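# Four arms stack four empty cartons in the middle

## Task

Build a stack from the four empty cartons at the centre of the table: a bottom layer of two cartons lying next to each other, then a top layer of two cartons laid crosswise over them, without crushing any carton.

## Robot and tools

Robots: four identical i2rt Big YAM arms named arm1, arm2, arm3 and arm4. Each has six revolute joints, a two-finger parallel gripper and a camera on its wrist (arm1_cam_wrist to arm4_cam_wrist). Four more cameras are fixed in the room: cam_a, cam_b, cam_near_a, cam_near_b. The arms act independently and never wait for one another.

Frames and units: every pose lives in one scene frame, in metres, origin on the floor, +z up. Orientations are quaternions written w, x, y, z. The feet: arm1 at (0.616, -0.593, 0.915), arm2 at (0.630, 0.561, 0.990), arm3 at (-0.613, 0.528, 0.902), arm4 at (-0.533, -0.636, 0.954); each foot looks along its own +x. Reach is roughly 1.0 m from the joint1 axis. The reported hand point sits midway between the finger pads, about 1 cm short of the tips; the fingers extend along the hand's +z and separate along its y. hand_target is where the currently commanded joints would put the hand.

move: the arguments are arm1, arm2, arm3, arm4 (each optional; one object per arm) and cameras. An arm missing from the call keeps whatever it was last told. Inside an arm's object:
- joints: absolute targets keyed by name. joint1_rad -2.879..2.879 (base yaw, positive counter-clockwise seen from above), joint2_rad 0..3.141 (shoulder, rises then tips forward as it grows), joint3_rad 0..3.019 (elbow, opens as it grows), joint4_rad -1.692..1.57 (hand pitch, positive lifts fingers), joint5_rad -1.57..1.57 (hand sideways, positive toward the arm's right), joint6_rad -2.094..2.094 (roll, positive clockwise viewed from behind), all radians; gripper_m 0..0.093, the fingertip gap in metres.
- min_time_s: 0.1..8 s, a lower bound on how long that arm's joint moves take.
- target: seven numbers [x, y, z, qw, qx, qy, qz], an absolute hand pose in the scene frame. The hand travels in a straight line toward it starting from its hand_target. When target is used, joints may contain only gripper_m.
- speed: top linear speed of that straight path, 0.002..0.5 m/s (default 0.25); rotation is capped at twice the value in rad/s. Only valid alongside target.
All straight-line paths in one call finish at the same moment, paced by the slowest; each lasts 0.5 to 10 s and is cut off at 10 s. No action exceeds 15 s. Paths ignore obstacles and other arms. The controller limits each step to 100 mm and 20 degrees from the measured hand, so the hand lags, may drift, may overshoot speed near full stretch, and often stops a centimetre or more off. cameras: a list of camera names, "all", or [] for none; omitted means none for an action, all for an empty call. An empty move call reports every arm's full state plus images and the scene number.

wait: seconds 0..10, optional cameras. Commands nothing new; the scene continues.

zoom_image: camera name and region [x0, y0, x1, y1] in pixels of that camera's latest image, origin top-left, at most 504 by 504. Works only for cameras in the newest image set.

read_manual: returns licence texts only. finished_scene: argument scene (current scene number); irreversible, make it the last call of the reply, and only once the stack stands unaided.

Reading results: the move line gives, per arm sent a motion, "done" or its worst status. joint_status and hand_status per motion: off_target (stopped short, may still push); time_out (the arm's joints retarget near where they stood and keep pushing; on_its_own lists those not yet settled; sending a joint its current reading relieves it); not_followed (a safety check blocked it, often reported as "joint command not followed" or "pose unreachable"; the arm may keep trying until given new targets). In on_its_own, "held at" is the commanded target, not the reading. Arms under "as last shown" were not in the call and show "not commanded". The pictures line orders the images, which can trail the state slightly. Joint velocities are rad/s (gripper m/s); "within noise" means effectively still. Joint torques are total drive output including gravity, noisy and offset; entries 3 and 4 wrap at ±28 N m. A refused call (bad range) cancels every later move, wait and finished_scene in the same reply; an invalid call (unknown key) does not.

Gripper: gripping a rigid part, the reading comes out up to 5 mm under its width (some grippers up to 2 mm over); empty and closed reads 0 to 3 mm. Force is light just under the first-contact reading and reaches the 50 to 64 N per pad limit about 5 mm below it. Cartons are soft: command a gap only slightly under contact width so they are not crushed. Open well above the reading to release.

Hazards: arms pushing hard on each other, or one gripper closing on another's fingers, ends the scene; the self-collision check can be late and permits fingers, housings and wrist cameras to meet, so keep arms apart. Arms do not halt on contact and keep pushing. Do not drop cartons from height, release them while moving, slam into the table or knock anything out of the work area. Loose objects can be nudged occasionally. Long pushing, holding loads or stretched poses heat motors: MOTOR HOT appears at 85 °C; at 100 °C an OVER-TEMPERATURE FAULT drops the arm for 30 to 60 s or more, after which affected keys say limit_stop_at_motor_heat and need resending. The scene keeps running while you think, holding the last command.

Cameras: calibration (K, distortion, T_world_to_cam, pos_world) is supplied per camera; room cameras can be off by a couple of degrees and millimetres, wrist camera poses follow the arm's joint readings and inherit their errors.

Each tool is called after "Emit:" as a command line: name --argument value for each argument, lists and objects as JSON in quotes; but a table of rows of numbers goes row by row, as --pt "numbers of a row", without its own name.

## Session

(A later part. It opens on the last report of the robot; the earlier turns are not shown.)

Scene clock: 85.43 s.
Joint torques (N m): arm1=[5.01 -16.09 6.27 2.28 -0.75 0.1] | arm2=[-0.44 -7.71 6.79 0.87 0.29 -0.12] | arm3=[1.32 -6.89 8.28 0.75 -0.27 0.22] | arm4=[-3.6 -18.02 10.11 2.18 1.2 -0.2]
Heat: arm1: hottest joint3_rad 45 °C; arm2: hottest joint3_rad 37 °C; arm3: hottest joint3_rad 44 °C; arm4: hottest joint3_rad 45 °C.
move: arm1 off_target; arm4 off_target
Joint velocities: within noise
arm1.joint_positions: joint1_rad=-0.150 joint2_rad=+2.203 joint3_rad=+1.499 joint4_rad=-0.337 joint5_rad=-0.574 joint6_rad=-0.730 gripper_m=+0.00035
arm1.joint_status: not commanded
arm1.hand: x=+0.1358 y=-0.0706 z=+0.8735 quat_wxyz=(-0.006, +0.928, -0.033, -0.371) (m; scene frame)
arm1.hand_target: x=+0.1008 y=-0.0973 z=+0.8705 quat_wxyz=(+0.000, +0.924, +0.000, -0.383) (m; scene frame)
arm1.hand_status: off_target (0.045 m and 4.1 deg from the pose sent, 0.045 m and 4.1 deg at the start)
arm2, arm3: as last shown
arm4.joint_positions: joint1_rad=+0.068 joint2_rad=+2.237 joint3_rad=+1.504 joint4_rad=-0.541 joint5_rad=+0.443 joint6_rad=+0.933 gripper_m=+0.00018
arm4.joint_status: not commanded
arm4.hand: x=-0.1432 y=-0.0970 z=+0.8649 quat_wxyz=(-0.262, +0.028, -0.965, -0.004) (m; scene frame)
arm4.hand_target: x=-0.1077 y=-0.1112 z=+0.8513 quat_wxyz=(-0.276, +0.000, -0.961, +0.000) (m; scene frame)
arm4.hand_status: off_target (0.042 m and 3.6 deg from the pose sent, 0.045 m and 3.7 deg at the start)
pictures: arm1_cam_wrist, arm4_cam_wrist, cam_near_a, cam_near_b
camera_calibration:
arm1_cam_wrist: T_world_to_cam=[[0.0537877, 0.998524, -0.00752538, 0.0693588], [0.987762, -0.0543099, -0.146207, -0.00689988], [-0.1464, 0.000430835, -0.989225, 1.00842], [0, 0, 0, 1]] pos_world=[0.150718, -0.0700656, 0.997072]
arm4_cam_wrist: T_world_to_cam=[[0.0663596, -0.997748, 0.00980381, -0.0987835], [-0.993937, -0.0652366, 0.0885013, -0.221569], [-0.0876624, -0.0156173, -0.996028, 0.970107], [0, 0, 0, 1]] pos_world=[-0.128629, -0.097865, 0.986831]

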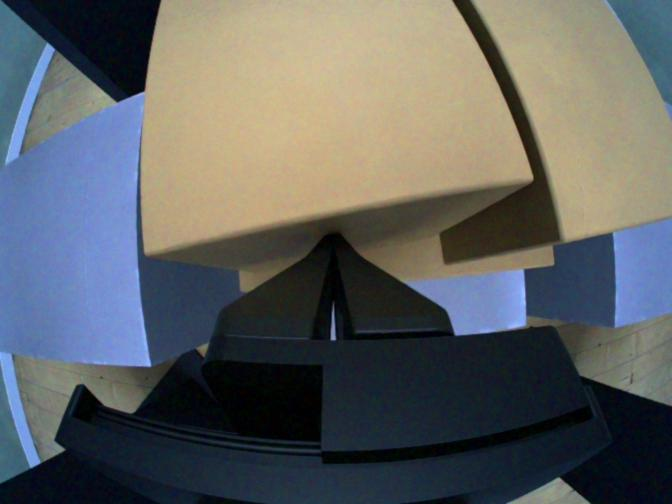

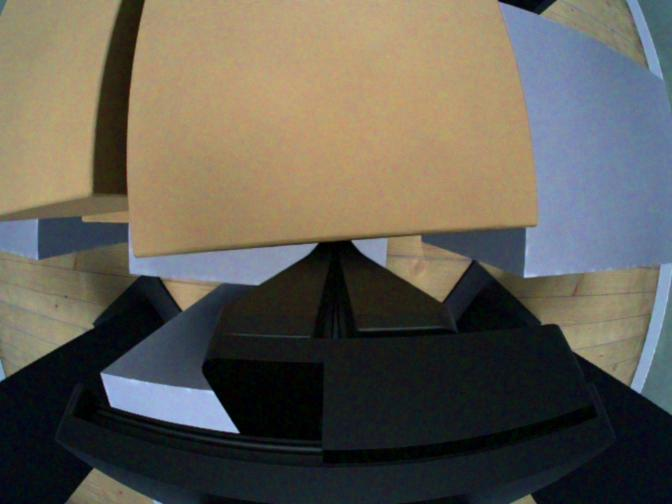

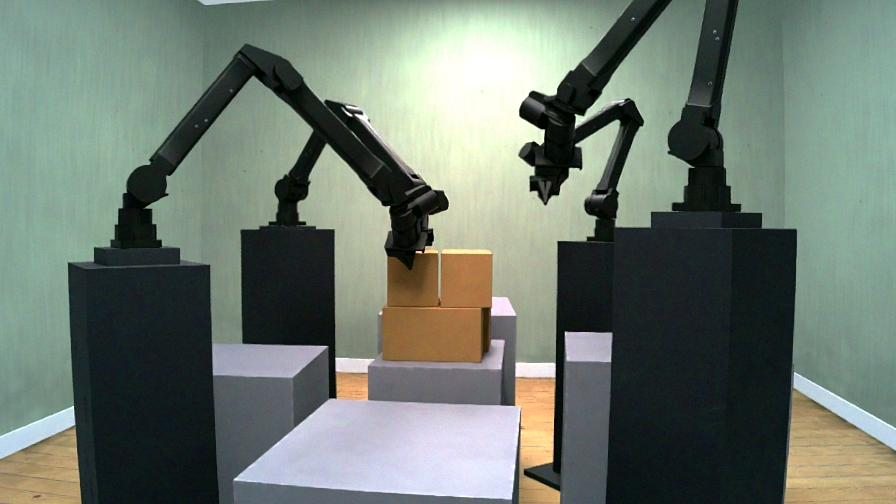

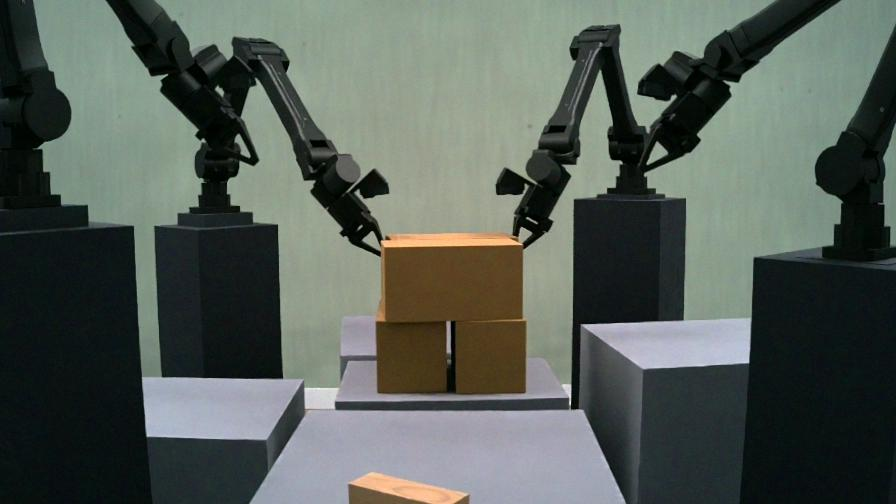

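Emit:
move --arm1 '{"target":[0.2000,-0.0780,0.8800,0,0.9239,0,-0.3827],"speed":0.05}' --arm4 '{"target":[-0.2200,-0.1020,0.8660,0.2757,0,0.9613,0],"speed":0.05}' --cameras '["arm1_cam_wrist","arm4_cam_wrist","cam_near_a","cam_near_b"]'

Emit:
zoom_image --camera "cam_near_a" --region '[300, 200, 500, 380]'

Emit:
zoom_image --camera "cam_near_b" --region '[350, 200, 550, 400]'

Scene clock: 89.30 s.
Joint torques (N m): arm1=[-1.32 -18.32 5.01 0.5 -0.48 0.04] | arm2=[-0.32 -7.12 6.84 0.98 0.28 -0.11] | arm3=[1.32 -6.89 8.32 0.79 -0.27 0.21] | arm4=[0.91 -20.37 6.31 0.28 0.59 -0.09]
Heat: arm1: hottest joint3_rad 45 °C; arm2: hottest joint3_rad 37 °C; arm3: hottest joint3_rad 44 °C; arm4: hottest joint3_rad 44 °C.
move: arm1 off_target; arm4 off_target
Joint velocities: within noise
arm1.joint_positions: joint1_rad=-0.229 joint2_rad=+2.159 joint3_rad=+1.386 joint4_rad=-0.348 joint5_rad=-0.657 joint6_rad=-0.885 gripper_m=+0.00035
arm1.joint_status: not commanded
arm1.hand: x=+0.1931 y=-0.0826 z=+0.8649 quat_wxyz=(+0.007, +0.925, +0.000, -0.379) (m; scene frame)
arm1.hand_target: x=+0.1999 y=-0.0779 z=+0.8796 quat_wxyz=(+0.000, +0.924, +0.000, -0.383) (m; scene frame)
arm1.hand_status: off_target (0.017 m and 0.9 deg from the pose sent, 0.065 m and 4.1 deg at the start)
arm2.joint_positions: joint1_rad=+0.226 joint2_rad=+1.378 joint3_rad=+0.587 joint4_rad=-0.273 joint5_rad=+0.624 joint6_rad=+0.819 gripper_m=+0.00036
arm2.joint_status: not commanded
arm2.hand: x=+0.3301 y=+0.2936 z=+1.0484 quat_wxyz=(-0.004, -0.923, +0.000, +0.385) (m; scene frame)
arm2.hand_target: x=+0.3300 y=+0.2999 z=+1.0498 quat_wxyz=(+0.000, -0.924, +0.000, +0.383) (m; scene frame)
arm2.hand_status: not commanded
arm3: as last shown
arm4.joint_positions: joint1_rad=+0.177 joint2_rad=+2.183 joint3_rad=+1.400 joint4_rad=-0.538 joint5_rad=+0.510 joint6_rad=+1.110 gripper_m=+0.00018
arm4.joint_status: not commanded
arm4.hand: x=-0.2103 y=-0.0982 z=+0.8678 quat_wxyz=(-0.278, -0.004, -0.961, -0.005) (m; scene frame)
arm4.hand_target: x=-0.2198 y=-0.1020 z=+0.8660 quat_wxyz=(-0.276, +0.000, -0.961, +0.000) (m; scene frame)
arm4.hand_status: off_target (0.011 m and 0.8 deg from the pose sent, 0.077 m and 3.6 deg at the start)
pictures: arm1_cam_wrist, arm4_cam_wrist, cam_near_a, cam_near_b
camera_calibration:
arm1_cam_wrist: T_world_to_cam=[[-0.0181806, 0.999807, -0.00750639, 0.092168], [0.986606, 0.0167223, -0.162264, -0.0453834], [-0.162107, -0.0103559, -0.986719, 1.00831], [0, 0, 0, 1]] pos_world=[0.209905, -0.0809493, 0.988246]
arm4_cam_wrist: T_world_to_cam=[[0.00683352, -0.999935, -0.00912692, -0.091754], [-0.998508, -0.00731765, 0.054109, -0.254002], [-0.0541723, 0.00874355, -0.998493, 0.978624], [0, 0, 0, 1]] pos_world=[-0.199982, -0.102163, 0.990056]

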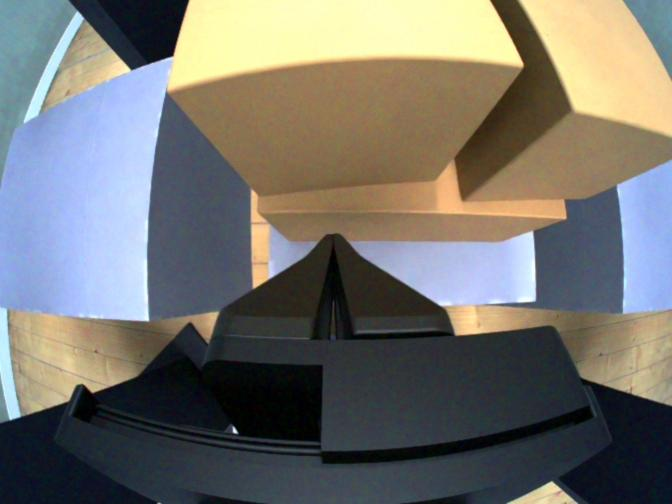

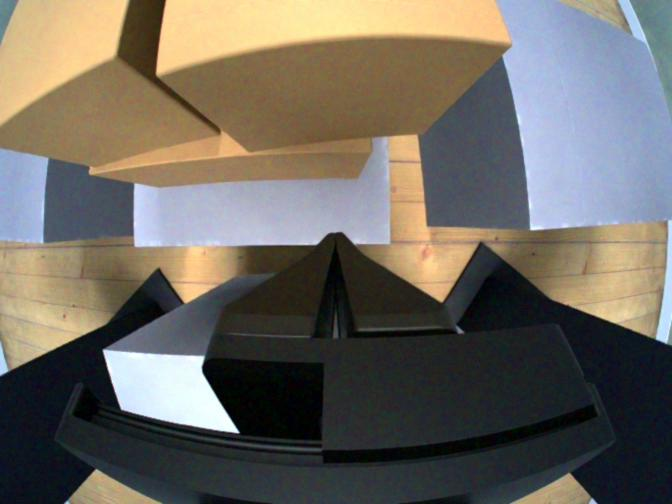

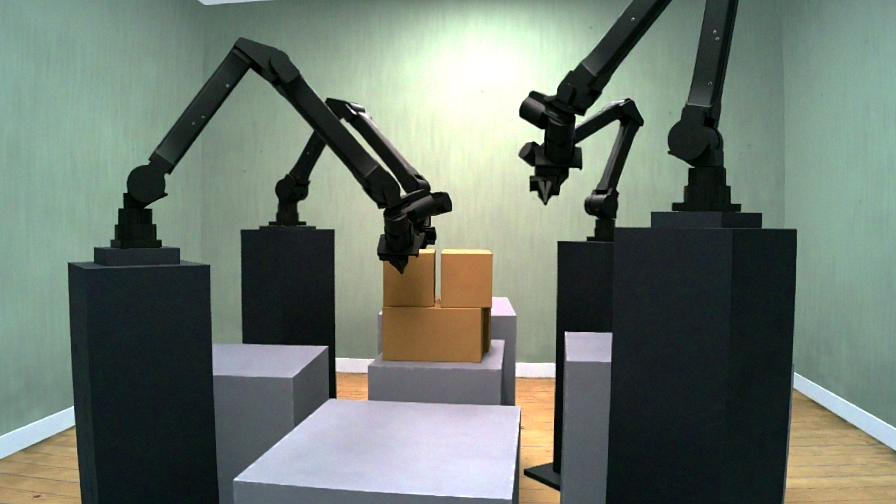

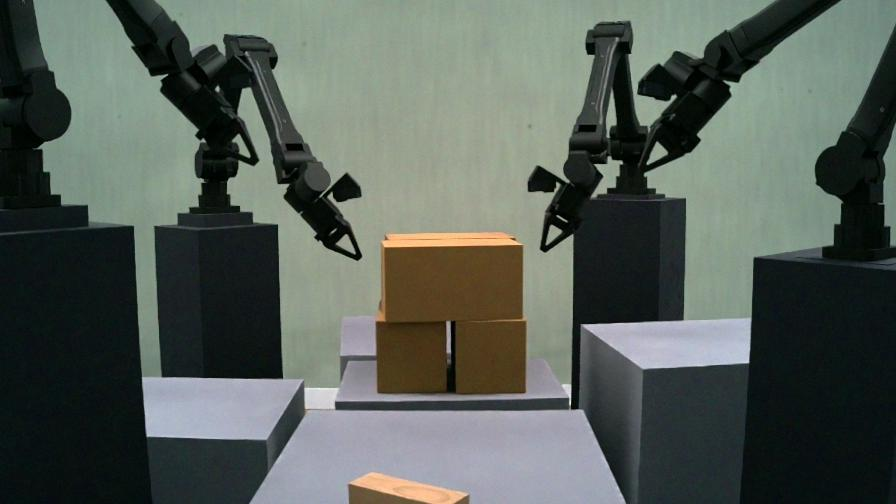

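Scaled by 2.520 from the camera's 896x504 image, which has a finer 1280x720 frame.

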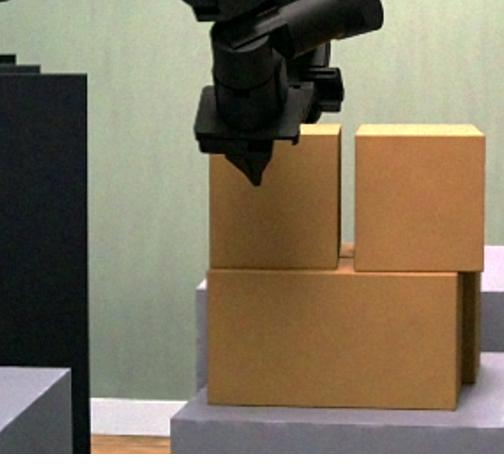

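Scaled by 2.520 from the camera's 896x504 image, which has a finer 1280x720 frame.

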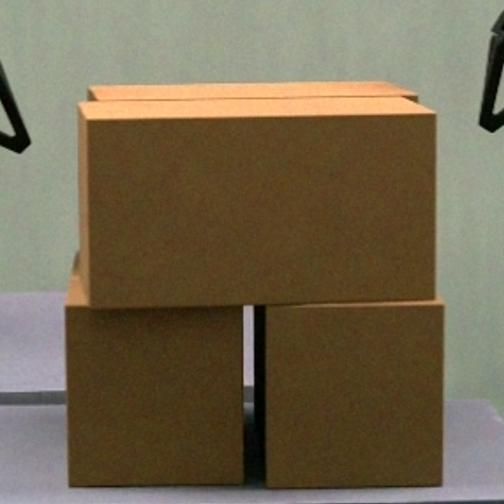

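Emit:
move --arm1 '{"target":[0.33,-0.35,1.02,0,0.9239,0,-0.3827],"speed":0.2}' --arm4 '{"target":[-0.33,-0.35,1.02,0.3827,0,0.9239,0],"speed":0.2}' --cameras '["cam_a","cam_b","cam_near_a","cam_near_b"]'

Emit:
zoom_image --camera "cam_near_a" --region '[300, 200, 500, 380]'

Scene clock: 93.53 s.
Joint torques (N m): arm1=[1.08 -6.42 5.75 0.59 -0.21 0.15] | arm2=[-0.62 -7.12 6.83 0.99 0.25 -0.11] | arm3=[1.38 -6.89 8.29 0.75 -0.26 0.21] | arm4=[1.44 -8.06 6.75 0.24 0.7 -0.1]
Heat: arm1: hottest joint3_rad 44 °C; arm2: hottest joint3_rad 37 °C; arm3: hottest joint3_rad 44 °C; arm4: hottest joint3_rad 44 °C.
move: arm1 done; arm4 done
Joint velocities: within noise
arm1.joint_positions: joint1_rad=-0.183 joint2_rad=+1.194 joint3_rad=+0.594 joint4_rad=-0.457 joint5_rad=-0.630 joint6_rad=-0.818 gripper_m=+0.00035
arm1.joint_status: not commanded
arm1.hand: x=+0.3303 y=-0.3415 z=+1.0198 quat_wxyz=(-0.005, +0.923, -0.002, -0.385) (m; scene frame)
arm1.hand_target: x=+0.3301 y=-0.3498 z=+1.0198 quat_wxyz=(+0.000, +0.924, +0.000, -0.383) (m; scene frame)
arm1.hand_status: done (0.009 m and 0.7 deg from the pose sent, 0.338 m and 0.9 deg at the start)
arm2: as last shown
arm3.joint_positions: joint1_rad=-0.004 joint2_rad=+1.094 joint3_rad=+0.644 joint4_rad=-0.565 joint5_rad=-0.584 joint6_rad=-0.734 gripper_m=+0.00059
arm3.joint_status: not commanded
arm3.hand: x=-0.3121 y=+0.2956 z=+1.0479 quat_wxyz=(-0.383, -0.002, -0.924, +0.002) (m; scene frame)
arm3.hand_target: x=-0.3100 y=+0.3000 z=+1.0500 quat_wxyz=(-0.383, +0.000, -0.924, +0.000) (m; scene frame)
arm3.hand_status: not commanded
arm4.joint_positions: joint1_rad=+0.293 joint2_rad=+1.326 joint3_rad=+0.609 joint4_rad=-0.577 joint5_rad=+0.747 joint6_rad=+1.188 gripper_m=+0.00018
arm4.joint_status: not commanded
arm4.hand: x=-0.3228 y=-0.3449 z=+1.0240 quat_wxyz=(-0.384, -0.006, -0.923, -0.004) (m; scene frame)
arm4.hand_target: x=-0.3297 y=-0.3500 z=+1.0199 quat_wxyz=(-0.383, +0.000, -0.924, +0.000) (m; scene frame)
arm4.hand_status: done (0.010 m and 0.9 deg from the pose sent, 0.318 m and 12.7 deg at the start)
pictures: cam_a, cam_b, cam_near_a, cam_near_b

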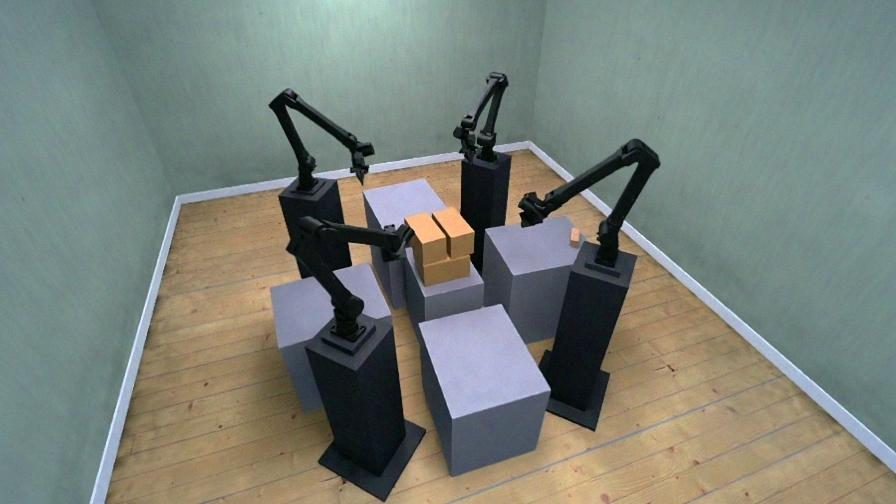

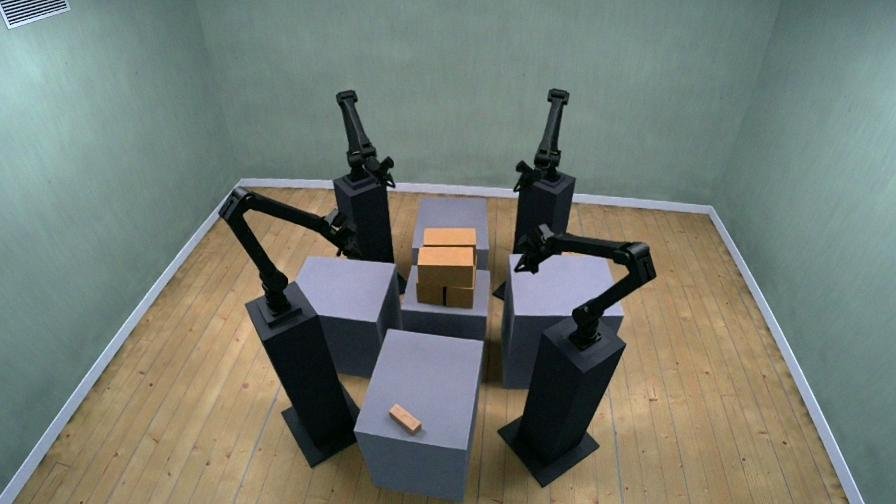

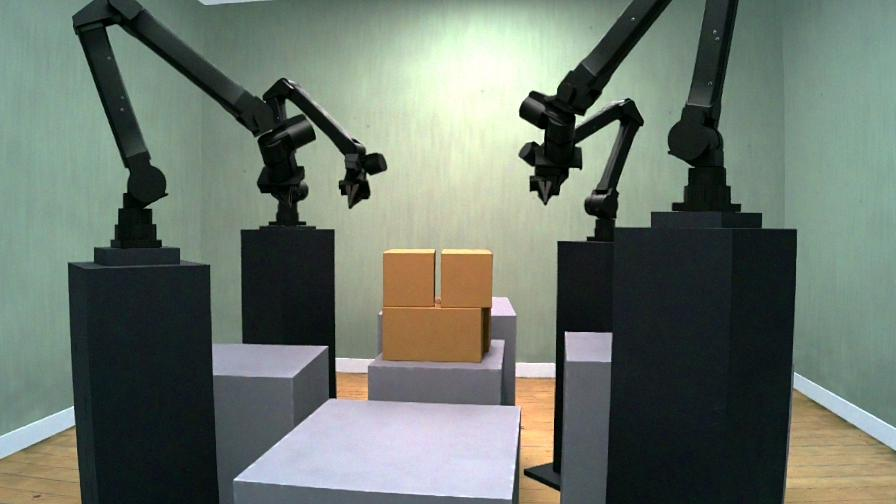

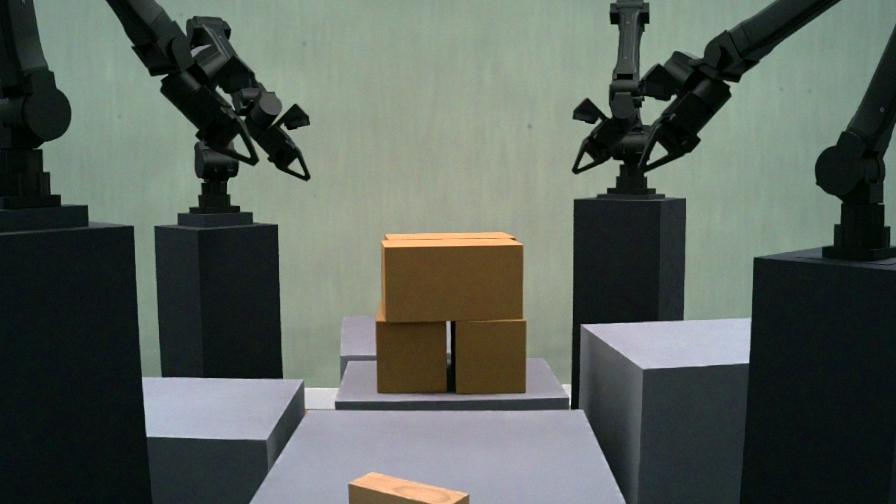

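Scaled by 2.520 from the camera's 896x504 image, which has a finer 1280x720 frame.

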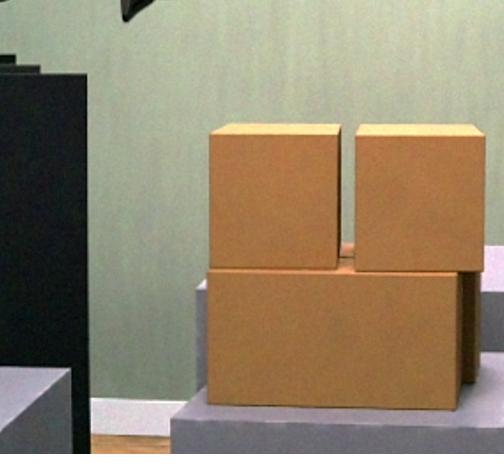

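Stable and complete.

Emit:
finished_scene --scene 2

The scene is finished: the task was done.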